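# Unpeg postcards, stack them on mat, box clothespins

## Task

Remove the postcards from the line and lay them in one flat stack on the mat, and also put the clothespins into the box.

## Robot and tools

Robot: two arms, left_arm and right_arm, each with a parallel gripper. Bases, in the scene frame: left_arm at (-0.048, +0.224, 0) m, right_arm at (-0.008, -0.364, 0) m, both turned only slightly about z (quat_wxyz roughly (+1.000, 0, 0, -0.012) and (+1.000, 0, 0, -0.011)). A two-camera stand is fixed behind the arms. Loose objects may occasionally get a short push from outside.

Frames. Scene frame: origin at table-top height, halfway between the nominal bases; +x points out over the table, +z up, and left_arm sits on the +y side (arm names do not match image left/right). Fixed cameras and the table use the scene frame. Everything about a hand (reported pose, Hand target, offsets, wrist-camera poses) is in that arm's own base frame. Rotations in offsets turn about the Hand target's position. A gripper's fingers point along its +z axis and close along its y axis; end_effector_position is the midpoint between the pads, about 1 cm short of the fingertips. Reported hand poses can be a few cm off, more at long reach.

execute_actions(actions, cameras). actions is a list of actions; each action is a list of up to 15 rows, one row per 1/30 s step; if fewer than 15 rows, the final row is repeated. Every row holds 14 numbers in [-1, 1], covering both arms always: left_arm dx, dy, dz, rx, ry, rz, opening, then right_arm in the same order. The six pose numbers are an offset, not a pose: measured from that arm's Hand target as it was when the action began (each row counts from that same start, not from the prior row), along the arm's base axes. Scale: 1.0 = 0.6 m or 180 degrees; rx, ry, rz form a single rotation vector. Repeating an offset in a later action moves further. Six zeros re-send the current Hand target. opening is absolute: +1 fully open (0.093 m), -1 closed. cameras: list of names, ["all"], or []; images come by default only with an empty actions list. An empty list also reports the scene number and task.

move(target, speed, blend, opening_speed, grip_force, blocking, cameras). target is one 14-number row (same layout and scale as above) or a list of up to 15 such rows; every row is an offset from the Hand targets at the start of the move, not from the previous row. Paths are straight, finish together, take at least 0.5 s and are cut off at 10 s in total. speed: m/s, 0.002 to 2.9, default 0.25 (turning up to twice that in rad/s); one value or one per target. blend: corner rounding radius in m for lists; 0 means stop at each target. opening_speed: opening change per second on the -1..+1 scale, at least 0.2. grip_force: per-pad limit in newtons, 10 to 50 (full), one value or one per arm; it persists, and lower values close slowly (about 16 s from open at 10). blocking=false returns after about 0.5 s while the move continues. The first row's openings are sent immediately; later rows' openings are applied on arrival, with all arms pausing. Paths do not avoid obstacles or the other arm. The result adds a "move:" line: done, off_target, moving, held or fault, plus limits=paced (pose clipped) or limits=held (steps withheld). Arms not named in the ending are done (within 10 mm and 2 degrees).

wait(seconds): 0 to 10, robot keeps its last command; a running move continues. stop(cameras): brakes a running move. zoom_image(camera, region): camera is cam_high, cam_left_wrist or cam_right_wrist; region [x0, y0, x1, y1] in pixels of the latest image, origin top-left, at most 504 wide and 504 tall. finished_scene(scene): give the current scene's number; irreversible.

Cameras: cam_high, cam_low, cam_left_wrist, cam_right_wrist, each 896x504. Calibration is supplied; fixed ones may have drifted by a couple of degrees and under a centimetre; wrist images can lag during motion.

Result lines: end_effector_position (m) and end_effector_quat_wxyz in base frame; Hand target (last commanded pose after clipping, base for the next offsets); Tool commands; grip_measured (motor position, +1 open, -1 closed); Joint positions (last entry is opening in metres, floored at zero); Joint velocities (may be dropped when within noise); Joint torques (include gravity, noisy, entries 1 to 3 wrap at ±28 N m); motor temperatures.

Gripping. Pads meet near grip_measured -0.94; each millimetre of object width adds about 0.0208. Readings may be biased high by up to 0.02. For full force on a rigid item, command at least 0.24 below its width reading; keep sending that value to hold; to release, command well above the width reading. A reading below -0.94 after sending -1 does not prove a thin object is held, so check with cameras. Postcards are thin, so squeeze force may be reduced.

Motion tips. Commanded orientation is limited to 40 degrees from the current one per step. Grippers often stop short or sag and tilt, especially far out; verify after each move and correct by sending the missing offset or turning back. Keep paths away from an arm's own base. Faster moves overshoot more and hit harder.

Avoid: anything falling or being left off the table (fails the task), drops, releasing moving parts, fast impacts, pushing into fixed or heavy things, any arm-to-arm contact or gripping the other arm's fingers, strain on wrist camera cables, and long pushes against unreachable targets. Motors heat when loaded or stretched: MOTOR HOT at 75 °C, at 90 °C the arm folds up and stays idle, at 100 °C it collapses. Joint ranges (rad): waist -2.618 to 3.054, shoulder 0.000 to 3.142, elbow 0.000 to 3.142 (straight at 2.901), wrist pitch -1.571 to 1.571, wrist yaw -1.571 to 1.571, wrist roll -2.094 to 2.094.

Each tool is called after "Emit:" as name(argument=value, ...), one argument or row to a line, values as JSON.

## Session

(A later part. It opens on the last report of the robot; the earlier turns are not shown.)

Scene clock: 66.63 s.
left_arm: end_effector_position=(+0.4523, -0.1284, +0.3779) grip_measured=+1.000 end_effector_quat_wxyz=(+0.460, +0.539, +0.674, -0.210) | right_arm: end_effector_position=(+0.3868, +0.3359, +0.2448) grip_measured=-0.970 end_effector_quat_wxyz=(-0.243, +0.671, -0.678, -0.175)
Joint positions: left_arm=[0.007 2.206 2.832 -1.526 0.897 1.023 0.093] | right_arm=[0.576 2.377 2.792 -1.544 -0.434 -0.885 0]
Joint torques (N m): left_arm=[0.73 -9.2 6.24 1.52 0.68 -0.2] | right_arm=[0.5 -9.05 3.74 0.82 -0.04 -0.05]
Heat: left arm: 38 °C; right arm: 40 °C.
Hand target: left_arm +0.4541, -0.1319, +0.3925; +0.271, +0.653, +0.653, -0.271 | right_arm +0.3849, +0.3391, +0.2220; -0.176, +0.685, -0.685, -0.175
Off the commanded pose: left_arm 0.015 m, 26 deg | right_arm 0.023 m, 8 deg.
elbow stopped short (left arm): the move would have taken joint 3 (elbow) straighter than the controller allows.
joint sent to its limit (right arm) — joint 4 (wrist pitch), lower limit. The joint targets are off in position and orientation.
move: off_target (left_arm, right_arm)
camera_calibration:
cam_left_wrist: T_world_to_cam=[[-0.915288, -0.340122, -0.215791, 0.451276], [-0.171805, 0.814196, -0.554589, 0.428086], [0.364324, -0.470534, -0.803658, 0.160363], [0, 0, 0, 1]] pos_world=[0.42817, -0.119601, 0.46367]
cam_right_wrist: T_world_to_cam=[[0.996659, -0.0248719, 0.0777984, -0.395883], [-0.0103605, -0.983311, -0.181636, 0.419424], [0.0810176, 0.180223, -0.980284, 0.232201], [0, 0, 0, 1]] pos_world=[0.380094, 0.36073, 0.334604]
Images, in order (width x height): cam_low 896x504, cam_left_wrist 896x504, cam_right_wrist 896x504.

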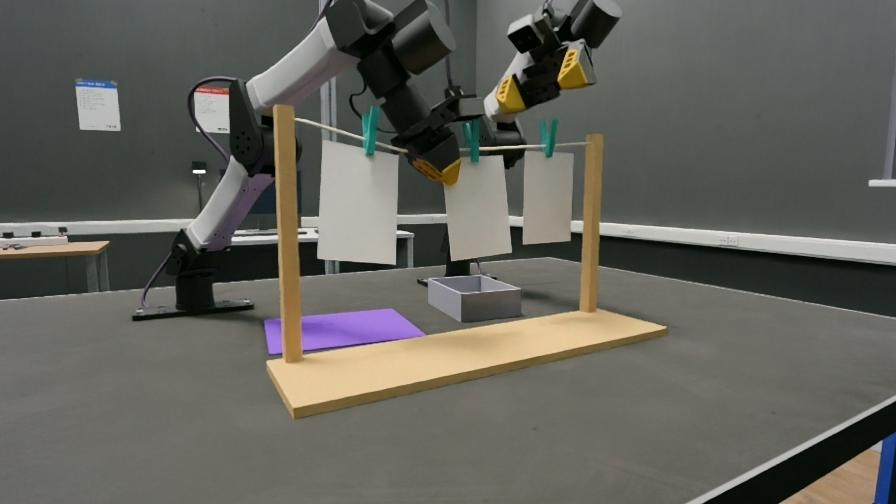

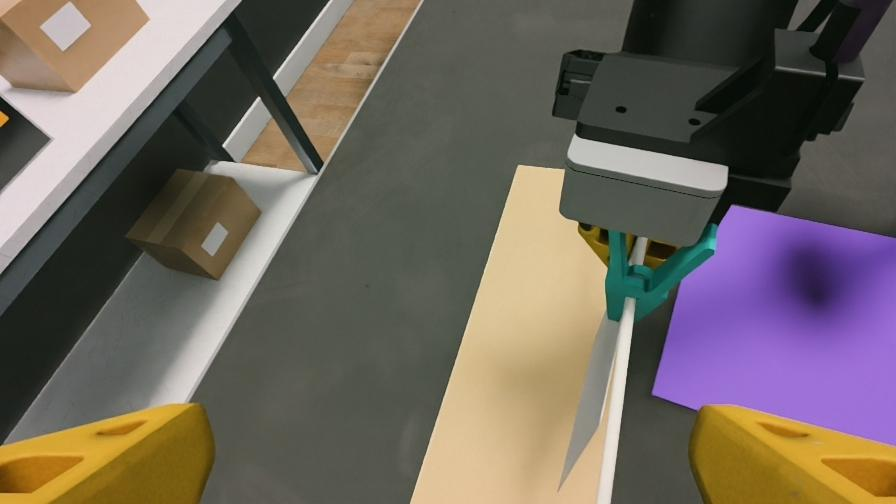

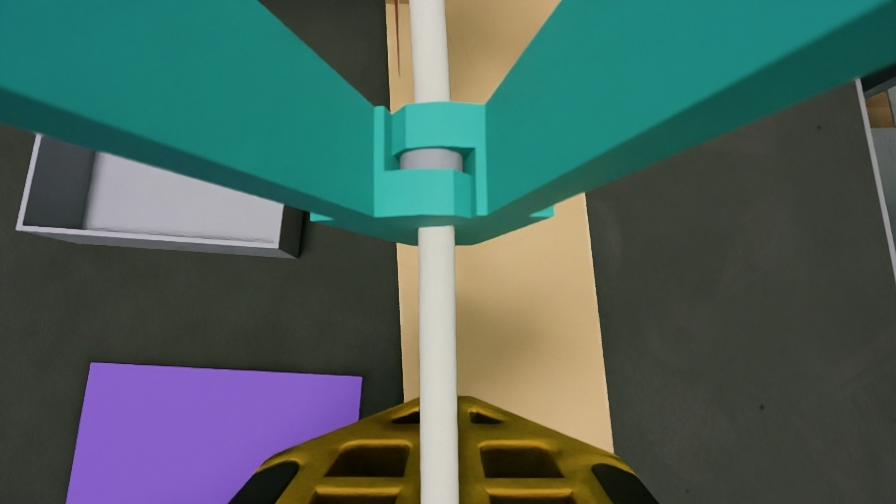

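Emit:
move(
  target=[0,0,0,0,0,0,1,0,0,0.033,0,0,0,1],
  opening_speed=2,
)

Emit:
move(
  target=[
    [0,0,0,0,0,0,1,0,-0.082,0.163,0,0,0,1],
    [0,0,0,0,0,0,1,-0.27,-0.23,0.3,0,0.172,-0.472,1],
    [0,0,0,0,0,0,1,-0.25,-0.23,0.3,0,0.344,-0.944,1],
    [0,0,0,0,0,0,1,0,-0.03,0.213,0,0.344,-0.944,1],
  ],
  blend=[0,0.03,0.03,0],
  speed=0.35,
  cameras=["all"],
)

Scene clock: 75.80 s.
left_arm: end_effector_position=(+0.4522, -0.1286, +0.3781) grip_measured=+1.000 end_effector_quat_wxyz=(+0.460, +0.538, +0.674, -0.211) | right_arm: end_effector_position=(+0.3811, +0.3424, +0.2448) grip_measured=+1.000 end_effector_quat_wxyz=(-0.241, +0.672, -0.677, -0.179)
Joint positions: left_arm=[0.007 2.206 2.832 -1.526 0.898 1.021 0.093] | right_arm=[0.593 2.377 2.792 -1.544 -0.434 -0.871 0.093]
Joint torques (N m): left_arm=[0.68 -9.28 6.37 1.5 0.68 -0.18] | right_arm=[0.06 -10.41 7.06 0.82 -0.08 0.2]
Heat: left arm: 39 °C; right arm: 40 °C.
Hand target: left_arm +0.4541, -0.1319, +0.3925; +0.271, +0.653, +0.653, -0.271 | right_arm +0.3849, +0.3391, +0.2418; -0.176, +0.685, -0.685, -0.175
Off the commanded pose: left_arm 0.015 m, 26 deg | right_arm 0.006 m, 8 deg.
elbow stopped short (left arm): the move would have taken joint 3 (elbow) straighter than the controller allows.
joint sent to its limit (right arm) — joint 4 (wrist pitch), lower limit. The joint targets are off in position and orientation.
move: off_target (left_arm, right_arm)

Scene clock: 82.70 s.
left_arm: end_effector_position=(+0.4522, -0.1286, +0.3781) grip_measured=+1.000 end_effector_quat_wxyz=(+0.460, +0.538, +0.674, -0.211) | right_arm: end_effector_position=(+0.3779, +0.3138, +0.3444) grip_measured=+1.000 end_effector_quat_wxyz=(-0.016, +0.600, +0.713, +0.362)
Joint positions: left_arm=[0.007 2.206 2.832 -1.526 0.898 1.021 0.093] | right_arm=[0.627 2.185 2.828 -1.494 -0.194 2.1 0.093]
Joint torques (N m): left_arm=[0.69 -9.17 6.35 1.52 0.66 -0.13] | right_arm=[0.35 -10.47 7.41 2.11 -0.14 0.19]
Motor temperatures (°C): left_arm=[29 39 37 37 28 25 28] | right_arm=[29 41 36 38 26 27 28]
Heat: left arm: 39 °C; right arm: 41 °C.
Hand target: left_arm +0.4541, -0.1319, +0.3925; +0.271, +0.653, +0.653, -0.271 | right_arm +0.3849, +0.3211, +0.3696; -0.072, +0.709, +0.699, +0.068
Off the commanded pose: left_arm 0.015 m, 26 deg | right_arm 0.027 m, 37 deg.
elbow stopped short (left arm): the move would have taken joint 3 (elbow) straighter than the controller allows.
elbow stopped short (right arm): the move would have taken joint 3 (elbow) straighter than the controller allows.
joint sent to its limit (right arm) — joint 6 (wrist roll), upper limit. The joint targets are off in position and orientation.
move: off_target (left_arm, right_arm); limits=paced
camera_calibration:
cam_left_wrist: T_world_to_cam=[[-0.915626, -0.340305, -0.214062, 0.450635], [-0.172311, 0.813248, -0.55582, 0.428876], [0.363234, -0.472038, -0.803269, 0.160631], [0, 0, 0, 1]] pos_world=[0.428167, -0.119606, 0.463871]
cam_right_wrist: T_world_to_cam=[[-0.85949, -0.0114873, -0.511024, 0.504742], [-0.431137, 0.553348, 0.71269, -0.215493], [0.274587, 0.832871, -0.480549, -0.11546], [0, 0, 0, 1]] pos_world=[0.372617, 0.221204, 0.35603]

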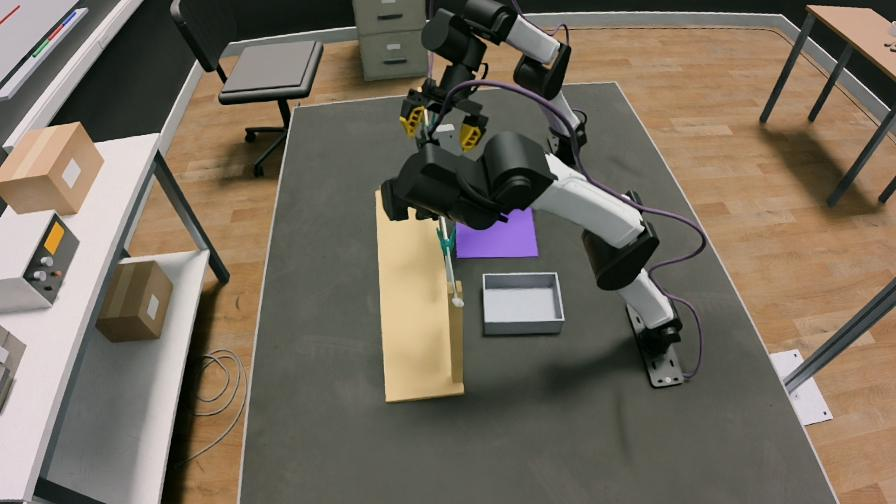

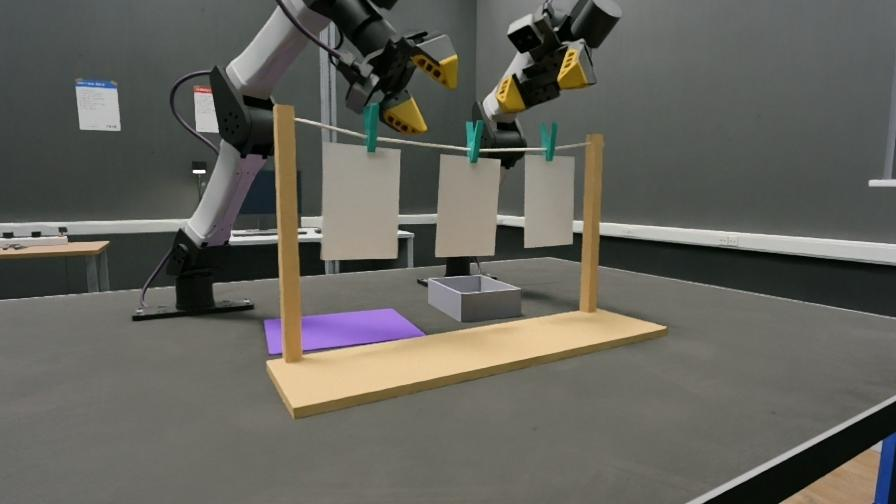

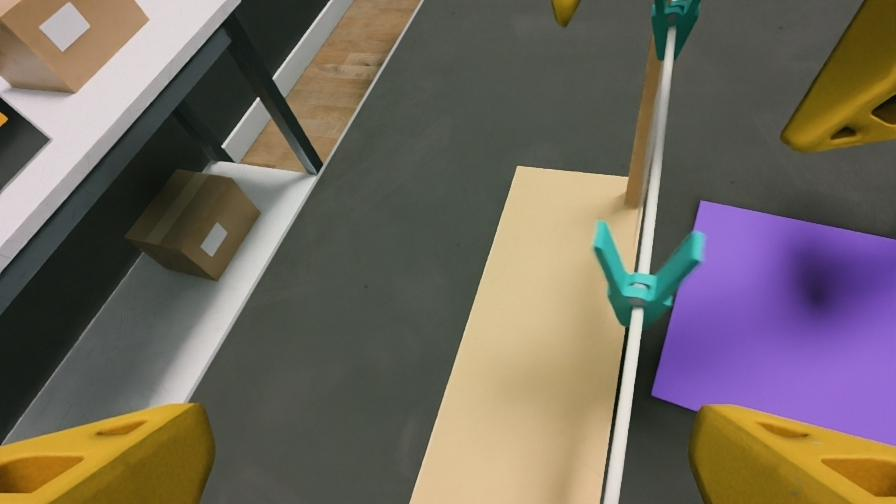

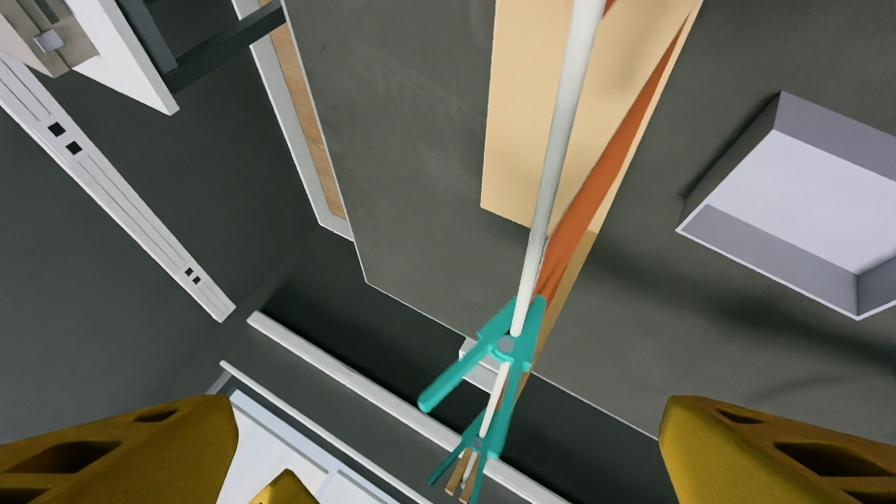

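Emit:
move(
  target=[
    [0,0,0,0,0,0,-1,-0.2,-0.1,0.05,0,0,0,1],
    [0,0,0,0,0,0,-1,-0.25,-0.28,0,0,-0.172,0.472,1],
    [0,0,0,0,0,0,-1,-0.27,-0.3,-0.05,0,-0.344,0.944,1],
    [-0.057,-0.28,-0.037,0,0,0,-1,-0.27,-0.32,-0.05,0,-0.344,0.944,1],
  ],
  blend=[0.03,0.03,0.03,0],
  speed=0.25,
  cameras=["all"],
)

Scene clock: 106.57 s.
left_arm: end_effector_position=(+0.4075, -0.2972, +0.3600) grip_measured=-0.987 end_effector_quat_wxyz=(+0.391, +0.577, +0.655, -0.292) | right_arm: end_effector_position=(+0.2384, +0.1260, +0.3347) grip_measured=+1.000 end_effector_quat_wxyz=(+0.312, -0.635, +0.701, +0.088)
Joint positions: left_arm=[-0.393 2.253 2.832 -1.404 0.779 0.733 0] | right_arm=[0.207 1.338 1.798 -1.535 -0.457 -1.148 0.093]
Joint torques (N m): left_arm=[0.64 -9.22 6.68 1.89 0.01 -0.21] | right_arm=[-0.64 -5.65 4 0.78 -0.77 -0.12]
Heat: left arm: 41 °C; right arm: 42 °C.
Hand target: left_arm +0.4199, -0.2999, +0.3703; +0.271, +0.653, +0.653, -0.271 | right_arm +0.2229, +0.1291, +0.3396; +0.176, -0.685, +0.685, +0.175
Off the commanded pose: left_arm 0.016 m, 17 deg | right_arm 0.017 m, 19 deg.
elbow stopped short (left arm): the move would have taken joint 3 (elbow) straighter than the controller allows.
elbow stopped short (right arm): the move would have taken joint 3 (elbow) straighter than the controller allows.
joint sent to its limit (right arm) — joint 4 (wrist pitch), lower limit. The joint targets are off in position and orientation.
move: off_target (left_arm, right_arm); blend cut to 0 m at target 1
camera_calibration:
cam_left_wrist: T_world_to_cam=[[-0.982055, -0.173555, -0.073798, 0.374621], [-0.106671, 0.833873, -0.541551, 0.522428], [0.155527, -0.523961, -0.837422, 0.164286], [0, 0, 0, 1]] pos_world=[0.398076, -0.284542, 0.448145]
cam_right_wrist: T_world_to_cam=[[0.950696, -0.165863, 0.262045, -0.293019], [-0.121328, -0.976535, -0.177927, 0.252131], [0.285408, 0.137361, -0.948512, 0.316247], [0, 0, 0, 1]] pos_world=[0.218903, 0.154174, 0.421609]

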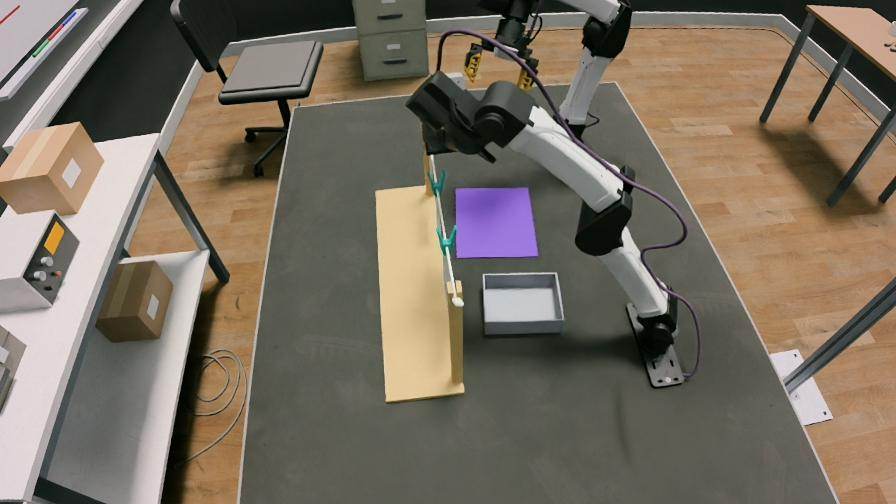

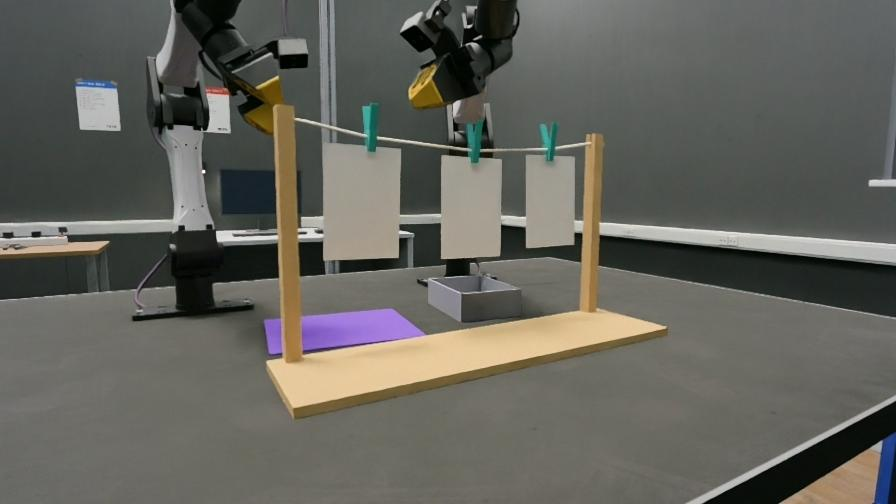

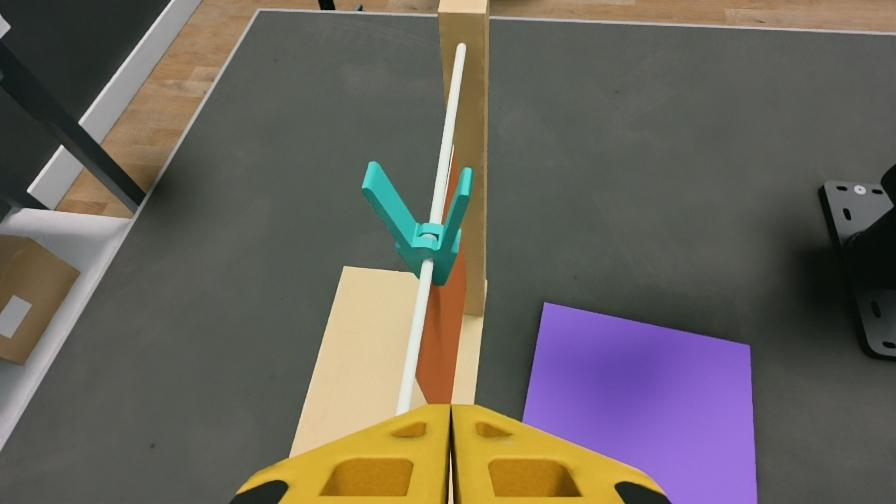

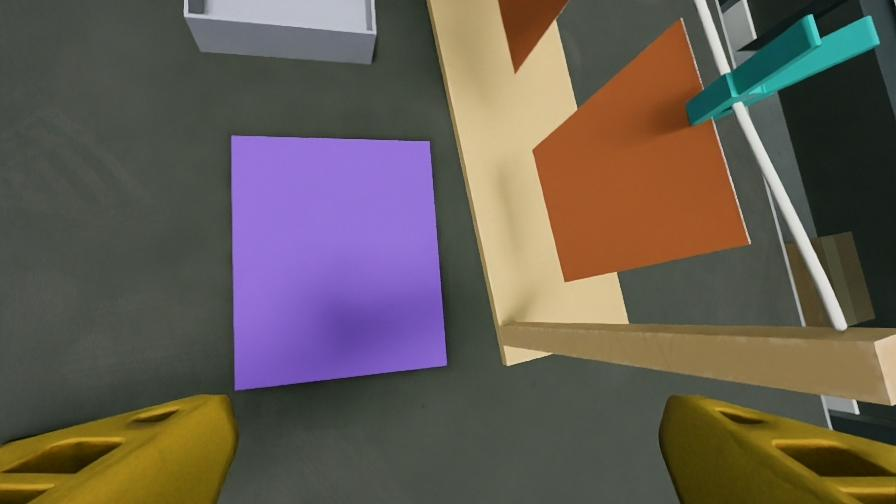

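Emit:
move(
  target=[
    [0.05,-0.092,-0.117,0,0,0,-1,0,0,0,0,0,0,1],
    [0.05,-0.11,-0.14,0,0,0,-1,0,0,0,0,0,0,1],
  ],
  speed=0.12,
  cameras=["cam_low","cam_left_wrist"],
)

Scene clock: 112.10 s.
left_arm: end_effector_position=(+0.4449, -0.3473, +0.2987) grip_measured=-0.987 end_effector_quat_wxyz=(+0.383, +0.592, +0.654, -0.276) | right_arm: end_effector_position=(+0.2384, +0.1260, +0.3347) grip_measured=+1.000 end_effector_quat_wxyz=(+0.312, -0.635, +0.701, +0.088)
Joint positions: left_arm=[-0.469 2.416 2.849 -1.246 0.704 0.713 0] | right_arm=[0.207 1.338 1.798 -1.535 -0.457 -1.148 0.093]
Joint torques (N m): left_arm=[-2.04 -8.43 6.05 1.72 -0.05 -0.13] | right_arm=[-0.64 -5.64 4.03 0.79 -0.77 -0.12]
Heat: left arm: 41 °C; right arm: 40 °C.
Hand target: left_arm +0.4499, -0.3659, +0.2863; +0.271, +0.653, +0.653, -0.271 | right_arm +0.2229, +0.1291, +0.3396; +0.176, -0.685, +0.685, +0.175
Off the commanded pose: left_arm 0.023 m, 15 deg | right_arm 0.017 m, 19 deg.
elbow stopped short (left arm): the move would have taken joint 3 (elbow) straighter than the controller allows.
joint sent to its limit (right arm) — joint 4 (wrist pitch), lower limit. The joint targets are off in position and orientation.
move: off_target (left_arm, right_arm)
camera_calibration:
cam_left_wrist: T_world_to_cam=[[-0.982706, -0.15714, -0.0979641, 0.411388], [-0.0863387, 0.856832, -0.508316, 0.524055], [0.163815, -0.491067, -0.85558, 0.0940061], [0, 0, 0, 1]] pos_world=[0.434119, -0.338218, 0.387117]
Images, in order (width x height): cam_low 896x504, cam_left_wrist 896x504.

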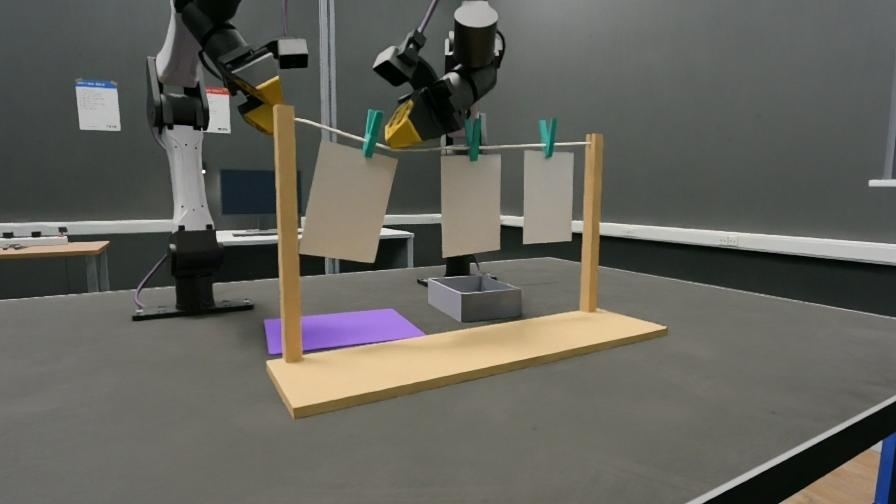

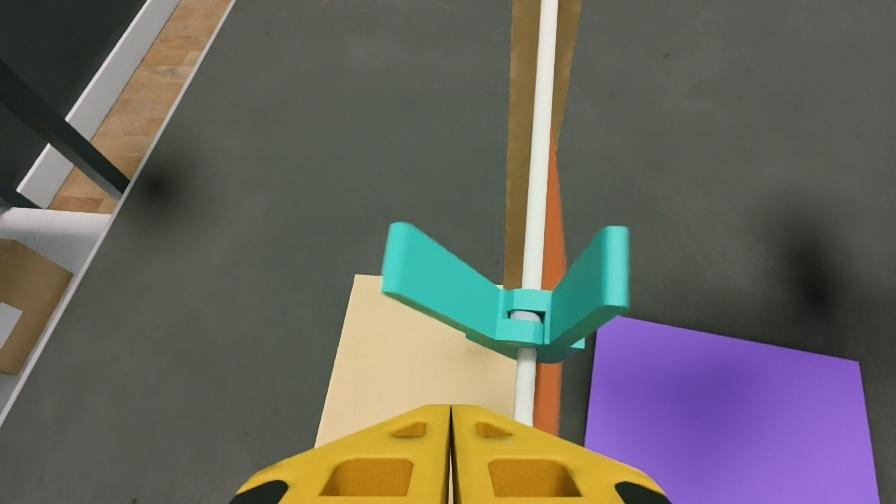

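Emit:
move(
  target=[
    [-0.022,0.05,0.012,0,0,0,-1,0,0,0,0,0,0,1],
    [-0.024,-0.085,0.008,0,0,0,-1,0,0,0,0,0,0,1],
  ],
  speed=0.1,
  cameras=["cam_low","cam_left_wrist"],
)

Scene clock: 117.23 s.
left_arm: end_effector_position=(+0.4316, -0.3987, +0.3020) grip_measured=-0.987 end_effector_quat_wxyz=(+0.398, +0.586, +0.648, -0.281) | right_arm: end_effector_position=(+0.2384, +0.1260, +0.3347) grip_measured=+1.000 end_effector_quat_wxyz=(+0.312, -0.635, +0.701, +0.088)
Joint positions: left_arm=[-0.574 2.434 2.85 -1.128 0.638 0.596 0] | right_arm=[0.207 1.338 1.798 -1.535 -0.457 -1.148 0.093]
Joint torques (N m): left_arm=[-1.59 -8.8 6.05 1.91 0 -0.16] | right_arm=[-0.65 -5.64 4.03 0.79 -0.77 -0.12]
Heat: left arm: 41 °C; right arm: 40 °C.
Hand target: left_arm +0.4355, -0.4169, +0.2911; +0.271, +0.653, +0.653, -0.271 | right_arm +0.2229, +0.1291, +0.3396; +0.176, -0.685, +0.685, +0.175
Off the commanded pose: left_arm 0.022 m, 17 deg | right_arm 0.017 m, 19 deg.
elbow stopped short (left arm): the move would have taken joint 3 (elbow) straighter than the controller allows.
joint sent to its limit (right arm) — joint 4 (wrist pitch), lower limit. The joint targets are off in position and orientation.
move: off_target (left_arm, right_arm)
camera_calibration:
cam_left_wrist: T_world_to_cam=[[-0.980411, -0.165246, -0.107179, 0.389117], [-0.0828459, 0.839664, -0.53675, 0.568831], [0.17869, -0.517356, -0.836906, 0.0512526], [0, 0, 0, 1]] pos_world=[0.419462, -0.386811, 0.389919]
Images, in order (width x height): cam_low 896x504, cam_left_wrist 896x504.

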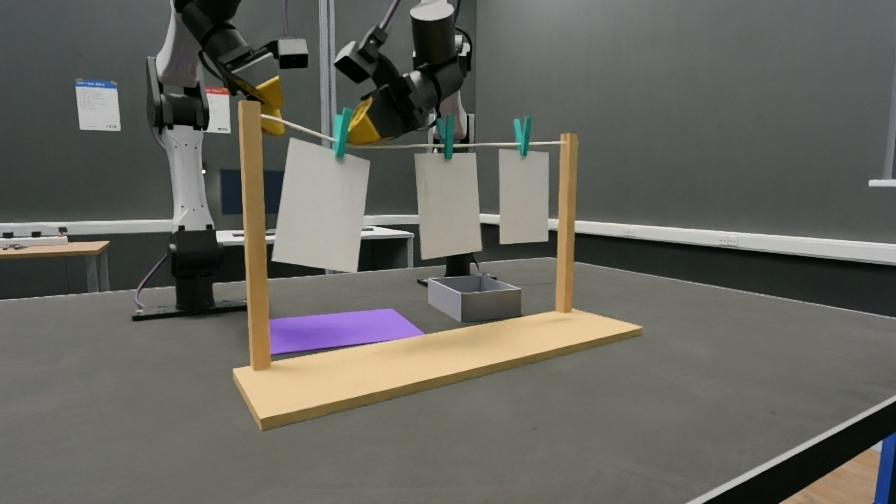

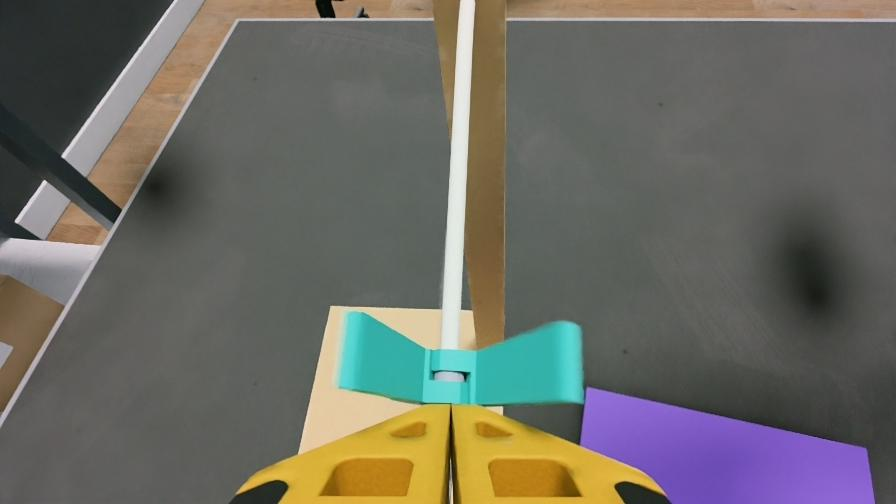

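Emit:
move(
  target=[
    [0,0.06,0.05,0,0,0,-1,0,0,0,0,0,0,1],
    [0,0.5,0.16,0,0,0,1,0,0,0,0,0,0,1],
  ],
  blend=[0.02,0],
  speed=0.25,
  cameras=["all"],
)

Scene clock: 132.10 s.
left_arm: end_effector_position=(+0.4554, -0.1130, +0.3736) grip_measured=+1.000 end_effector_quat_wxyz=(+0.463, +0.547, +0.670, -0.192) | right_arm: end_effector_position=(+0.2384, +0.1260, +0.3347) grip_measured=+1.000 end_effector_quat_wxyz=(+0.312, -0.635, +0.701, +0.088)
Joint positions: left_arm=[0.041 2.192 2.793 -1.521 0.895 1.089 0.093] | right_arm=[0.207 1.338 1.798 -1.535 -0.457 -1.148 0.093]
Joint torques (N m): left_arm=[-0.31 -13.55 2.95 0.79 0.66 0.07] | right_arm=[-0.64 -5.63 4 0.79 -0.76 -0.13]
Heat: left arm: 42 °C; right arm: 38 °C.
Hand target: left_arm +0.4355, -0.1169, +0.3871; +0.271, +0.653, +0.653, -0.271 | right_arm +0.2229, +0.1291, +0.3396; +0.176, -0.685, +0.685, +0.175
Off the commanded pose: left_arm 0.024 m, 27 deg | right_arm 0.017 m, 19 deg.
elbow stopped short (left arm): the move would have taken joint 3 (elbow) straighter than the controller allows.
joint sent to its limit (left arm) — joint 4 (wrist pitch), lower limit. The joint targets are off in position and orientation.
joint sent to its limit (right arm) — joint 4 (wrist pitch), lower limit. The joint targets are off in position and orientation.
move: off_target (left_arm, right_arm); target 2's new opening was sent with left_arm's hand 0.024 m and 27 deg from that target
camera_calibration:
cam_left_wrist: T_world_to_cam=[[-0.907331, -0.335634, -0.253182, 0.469355], [-0.156637, 0.828732, -0.537278, 0.401955], [0.390149, -0.447831, -0.804507, 0.154204], [0, 0, 0, 1]] pos_world=[0.428659, -0.106524, 0.458852]
cam_right_wrist: T_world_to_cam=[[0.950696, -0.165863, 0.262045, -0.293019], [-0.121328, -0.976535, -0.177927, 0.252131], [0.285408, 0.137361, -0.948512, 0.316247], [0, 0, 0, 1]] pos_world=[0.218903, 0.154174, 0.421609]

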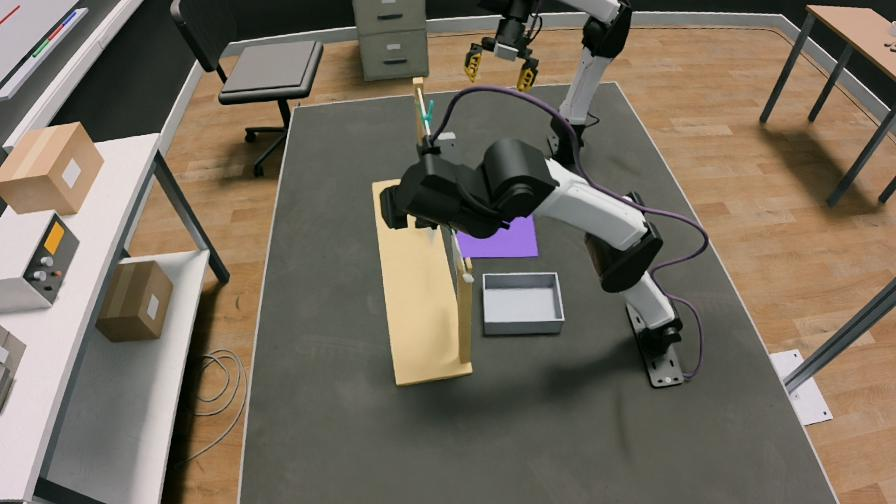

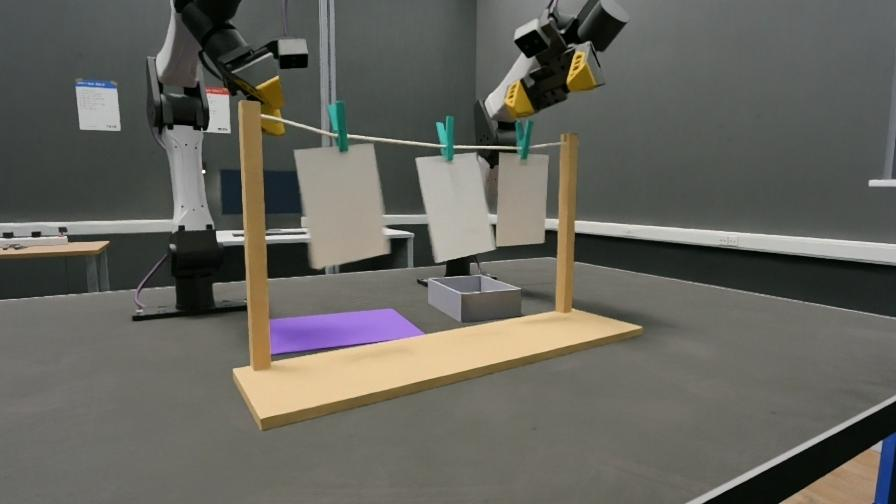

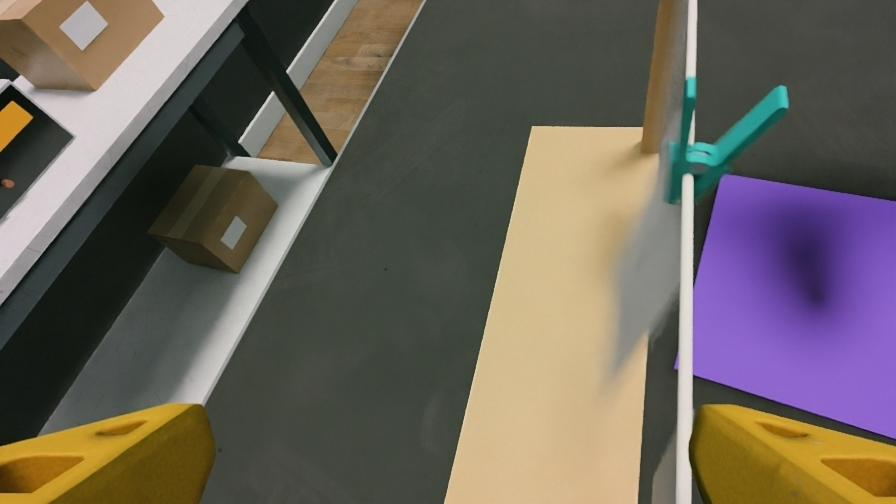

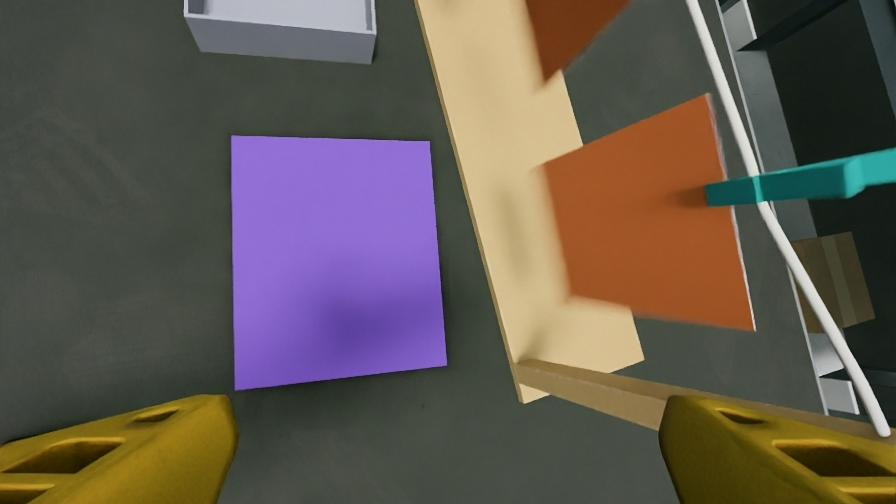

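Emit:
wait(
  seconds=4,
  cameras=["cam_low","cam_left_wrist","cam_right_wrist"],
)

Scene clock: 136.90 s.
left_arm: end_effector_position=(+0.4554, -0.1130, +0.3736) grip_measured=+1.000 end_effector_quat_wxyz=(+0.463, +0.547, +0.670, -0.192) | right_arm: end_effector_position=(+0.2384, +0.1260, +0.3347) grip_measured=+1.000 end_effector_quat_wxyz=(+0.312, -0.635, +0.701, +0.088)
Joint positions: left_arm=[0.041 2.192 2.793 -1.521 0.895 1.089 0.093] | right_arm=[0.207 1.338 1.798 -1.535 -0.457 -1.148 0.093]
Joint torques (N m): left_arm=[-0.46 -13.5 3.1 0.77 0.65 0.06] | right_arm=[-0.64 -5.64 4.01 0.79 -0.77 -0.12]
Motor temperatures (°C): left_arm=[30 44 37 38 28 25 28] | right_arm=[29 37 35 37 26 27 28]
Heat: left arm: 44 °C; right arm: 37 °C.
Hand target: left_arm +0.4355, -0.1169, +0.3871; +0.271, +0.653, +0.653, -0.271 | right_arm +0.2229, +0.1291, +0.3396; +0.176, -0.685, +0.685, +0.175
Tool commands: left_gripper/opening=+1.0 right_gripper/opening=+1.0
Off the commanded pose: left_arm 0.024 m, 27 deg | right_arm 0.017 m, 19 deg.
wait: 4.00 s; at rest from the start
camera_calibration:
cam_left_wrist: T_world_to_cam=[[-0.907331, -0.335634, -0.253182, 0.469355], [-0.156637, 0.828732, -0.537278, 0.401955], [0.390149, -0.447831, -0.804507, 0.154204], [0, 0, 0, 1]] pos_world=[0.428659, -0.106524, 0.458852]
cam_right_wrist: T_world_to_cam=[[0.950696, -0.165863, 0.262045, -0.293019], [-0.121328, -0.976535, -0.177927, 0.252131], [0.285408, 0.137361, -0.948512, 0.316247], [0, 0, 0, 1]] pos_world=[0.218903, 0.154174, 0.421609]
Images, in order (width x height): cam_low 896x504, cam_left_wrist 896x504, cam_right_wrist 896x504.

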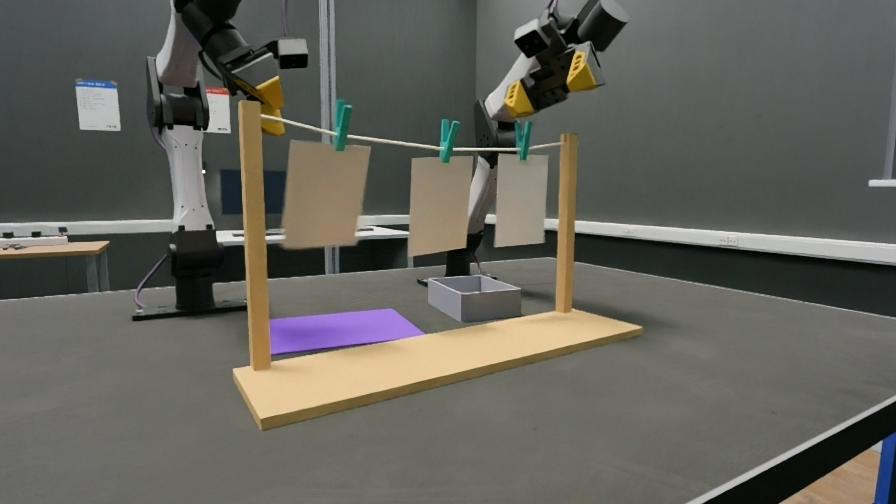

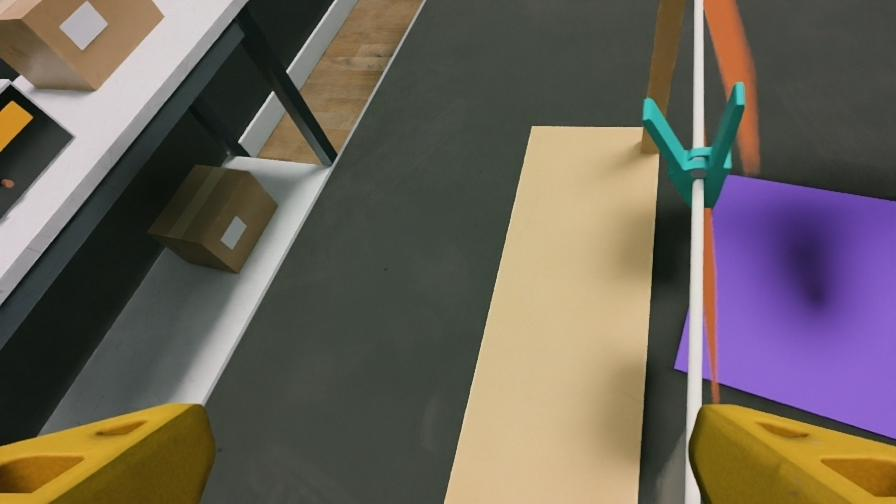

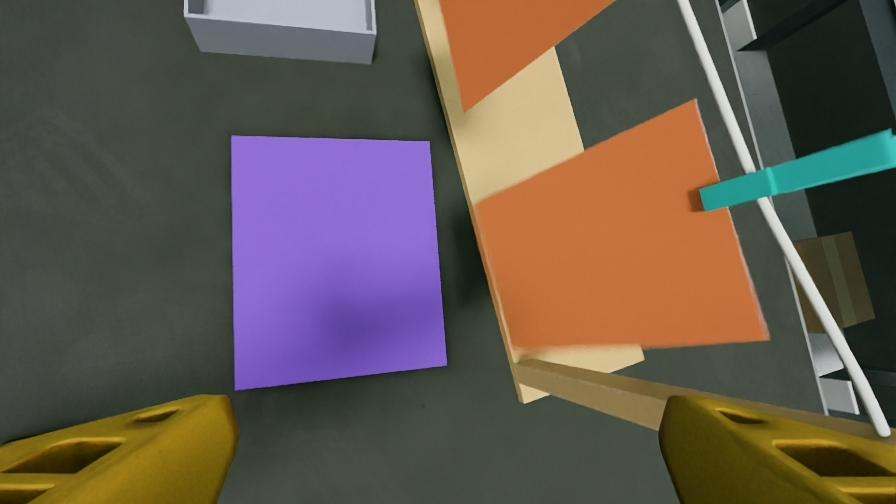

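Emit:
move(
  target=[
    [0,0.08,0.02,0,0,0,1,0.045,0,-0.233,0.335,-0.07,-0.118,1],
    [0,0.08,0.02,0,0,0,1,0.13,0.06,-0.324,0.335,-0.07,-0.118,1],
  ],
  blend=[0.03,0],
  speed=0.2,
  cameras=["all"],
)

Scene clock: 162.53 s.
left_arm: end_effector_position=(+0.4550, -0.0626, +0.3855) grip_measured=+1.000 end_effector_quat_wxyz=(+0.490, +0.527, +0.674, -0.166) | right_arm: end_effector_position=(+0.3007, +0.1625, +0.1383) grip_measured=+1.000 end_effector_quat_wxyz=(+0.571, -0.381, +0.609, +0.397)
Joint positions: left_arm=[0.165 2.158 2.766 -1.523 0.944 1.147 0.093] | right_arm=[0.033 1.684 0.328 1.28 -1.131 -0.02 0.093]
Joint torques (N m): left_arm=[0.59 -13.27 2.95 0.81 0.69 0.06] | right_arm=[0.43 -4.45 3.22 2.37 0.2 0.17]
Motor temperatures (°C): left_arm=[29 49 35 35 28 25 28] | right_arm=[29 36 35 38 26 27 28]
Heat: left arm: 49 °C; right arm: 38 °C.
Hand target: left_arm +0.4355, -0.0689, +0.3991; +0.271, +0.653, +0.653, -0.271 | right_arm +0.3009, +0.1651, +0.1452; +0.592, -0.387, +0.592, +0.387
Off the commanded pose: left_arm 0.025 m, 32 deg | right_arm 0.007 m, 3 deg.
joint sent to its limit (left arm) — joint 4 (wrist pitch), lower limit. The joint targets are off in position and orientation.
move: off_target (left_arm, right_arm)
camera_calibration:
cam_left_wrist: T_world_to_cam=[[-0.868564, -0.397962, -0.295335, 0.483642], [-0.18238, 0.810802, -0.556182, 0.384291], [0.460797, -0.429216, -0.776813, 0.1448], [0, 0, 0, 1]] pos_world=[0.423438, -0.0569622, 0.469054]
cam_right_wrist: T_world_to_cam=[[0.924104, -0.379511, -0.0447582, -0.209717], [-0.202609, -0.387275, -0.899426, 0.288852], [0.324009, 0.840232, -0.434775, -0.0897354], [0, 0, 0, 1]] pos_world=[0.281399, 0.107674, 0.2114]

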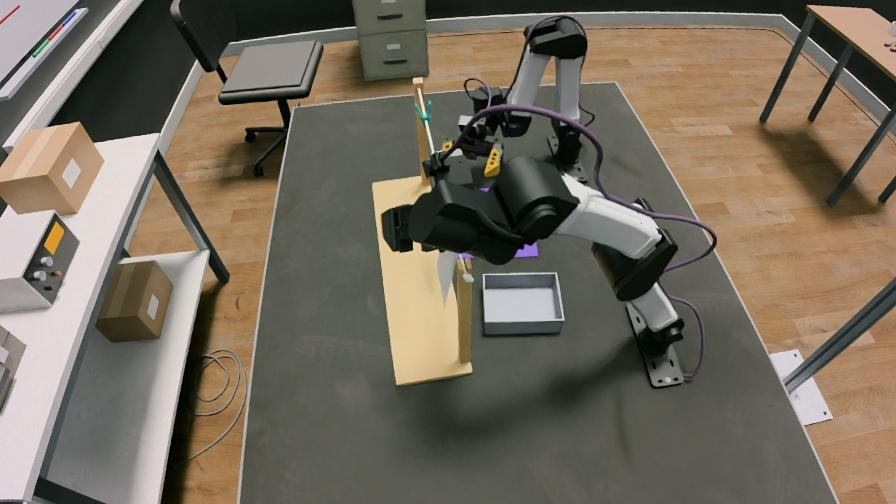

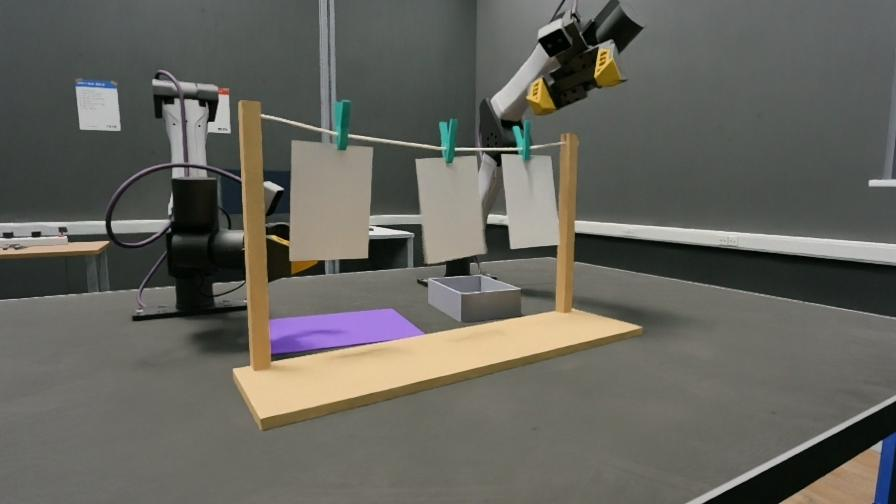

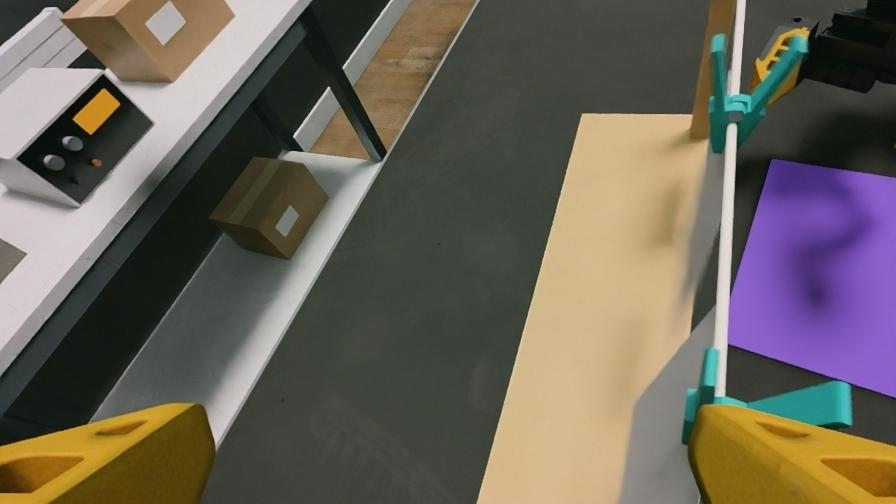

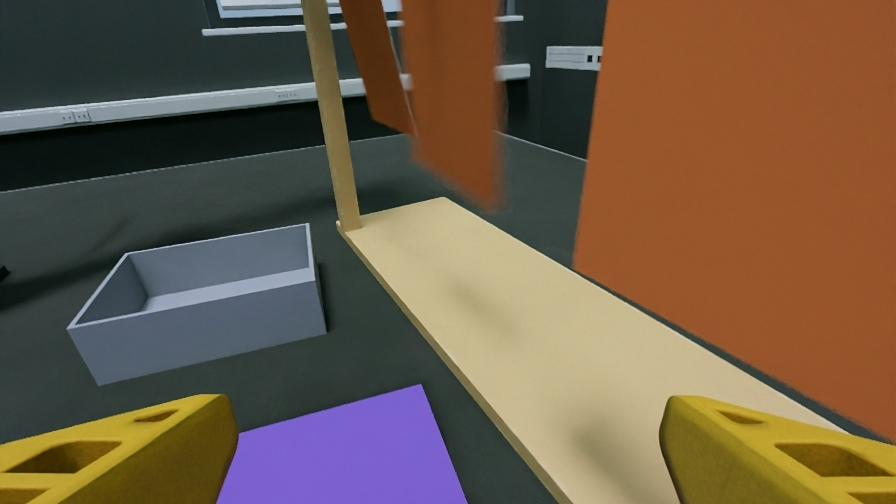

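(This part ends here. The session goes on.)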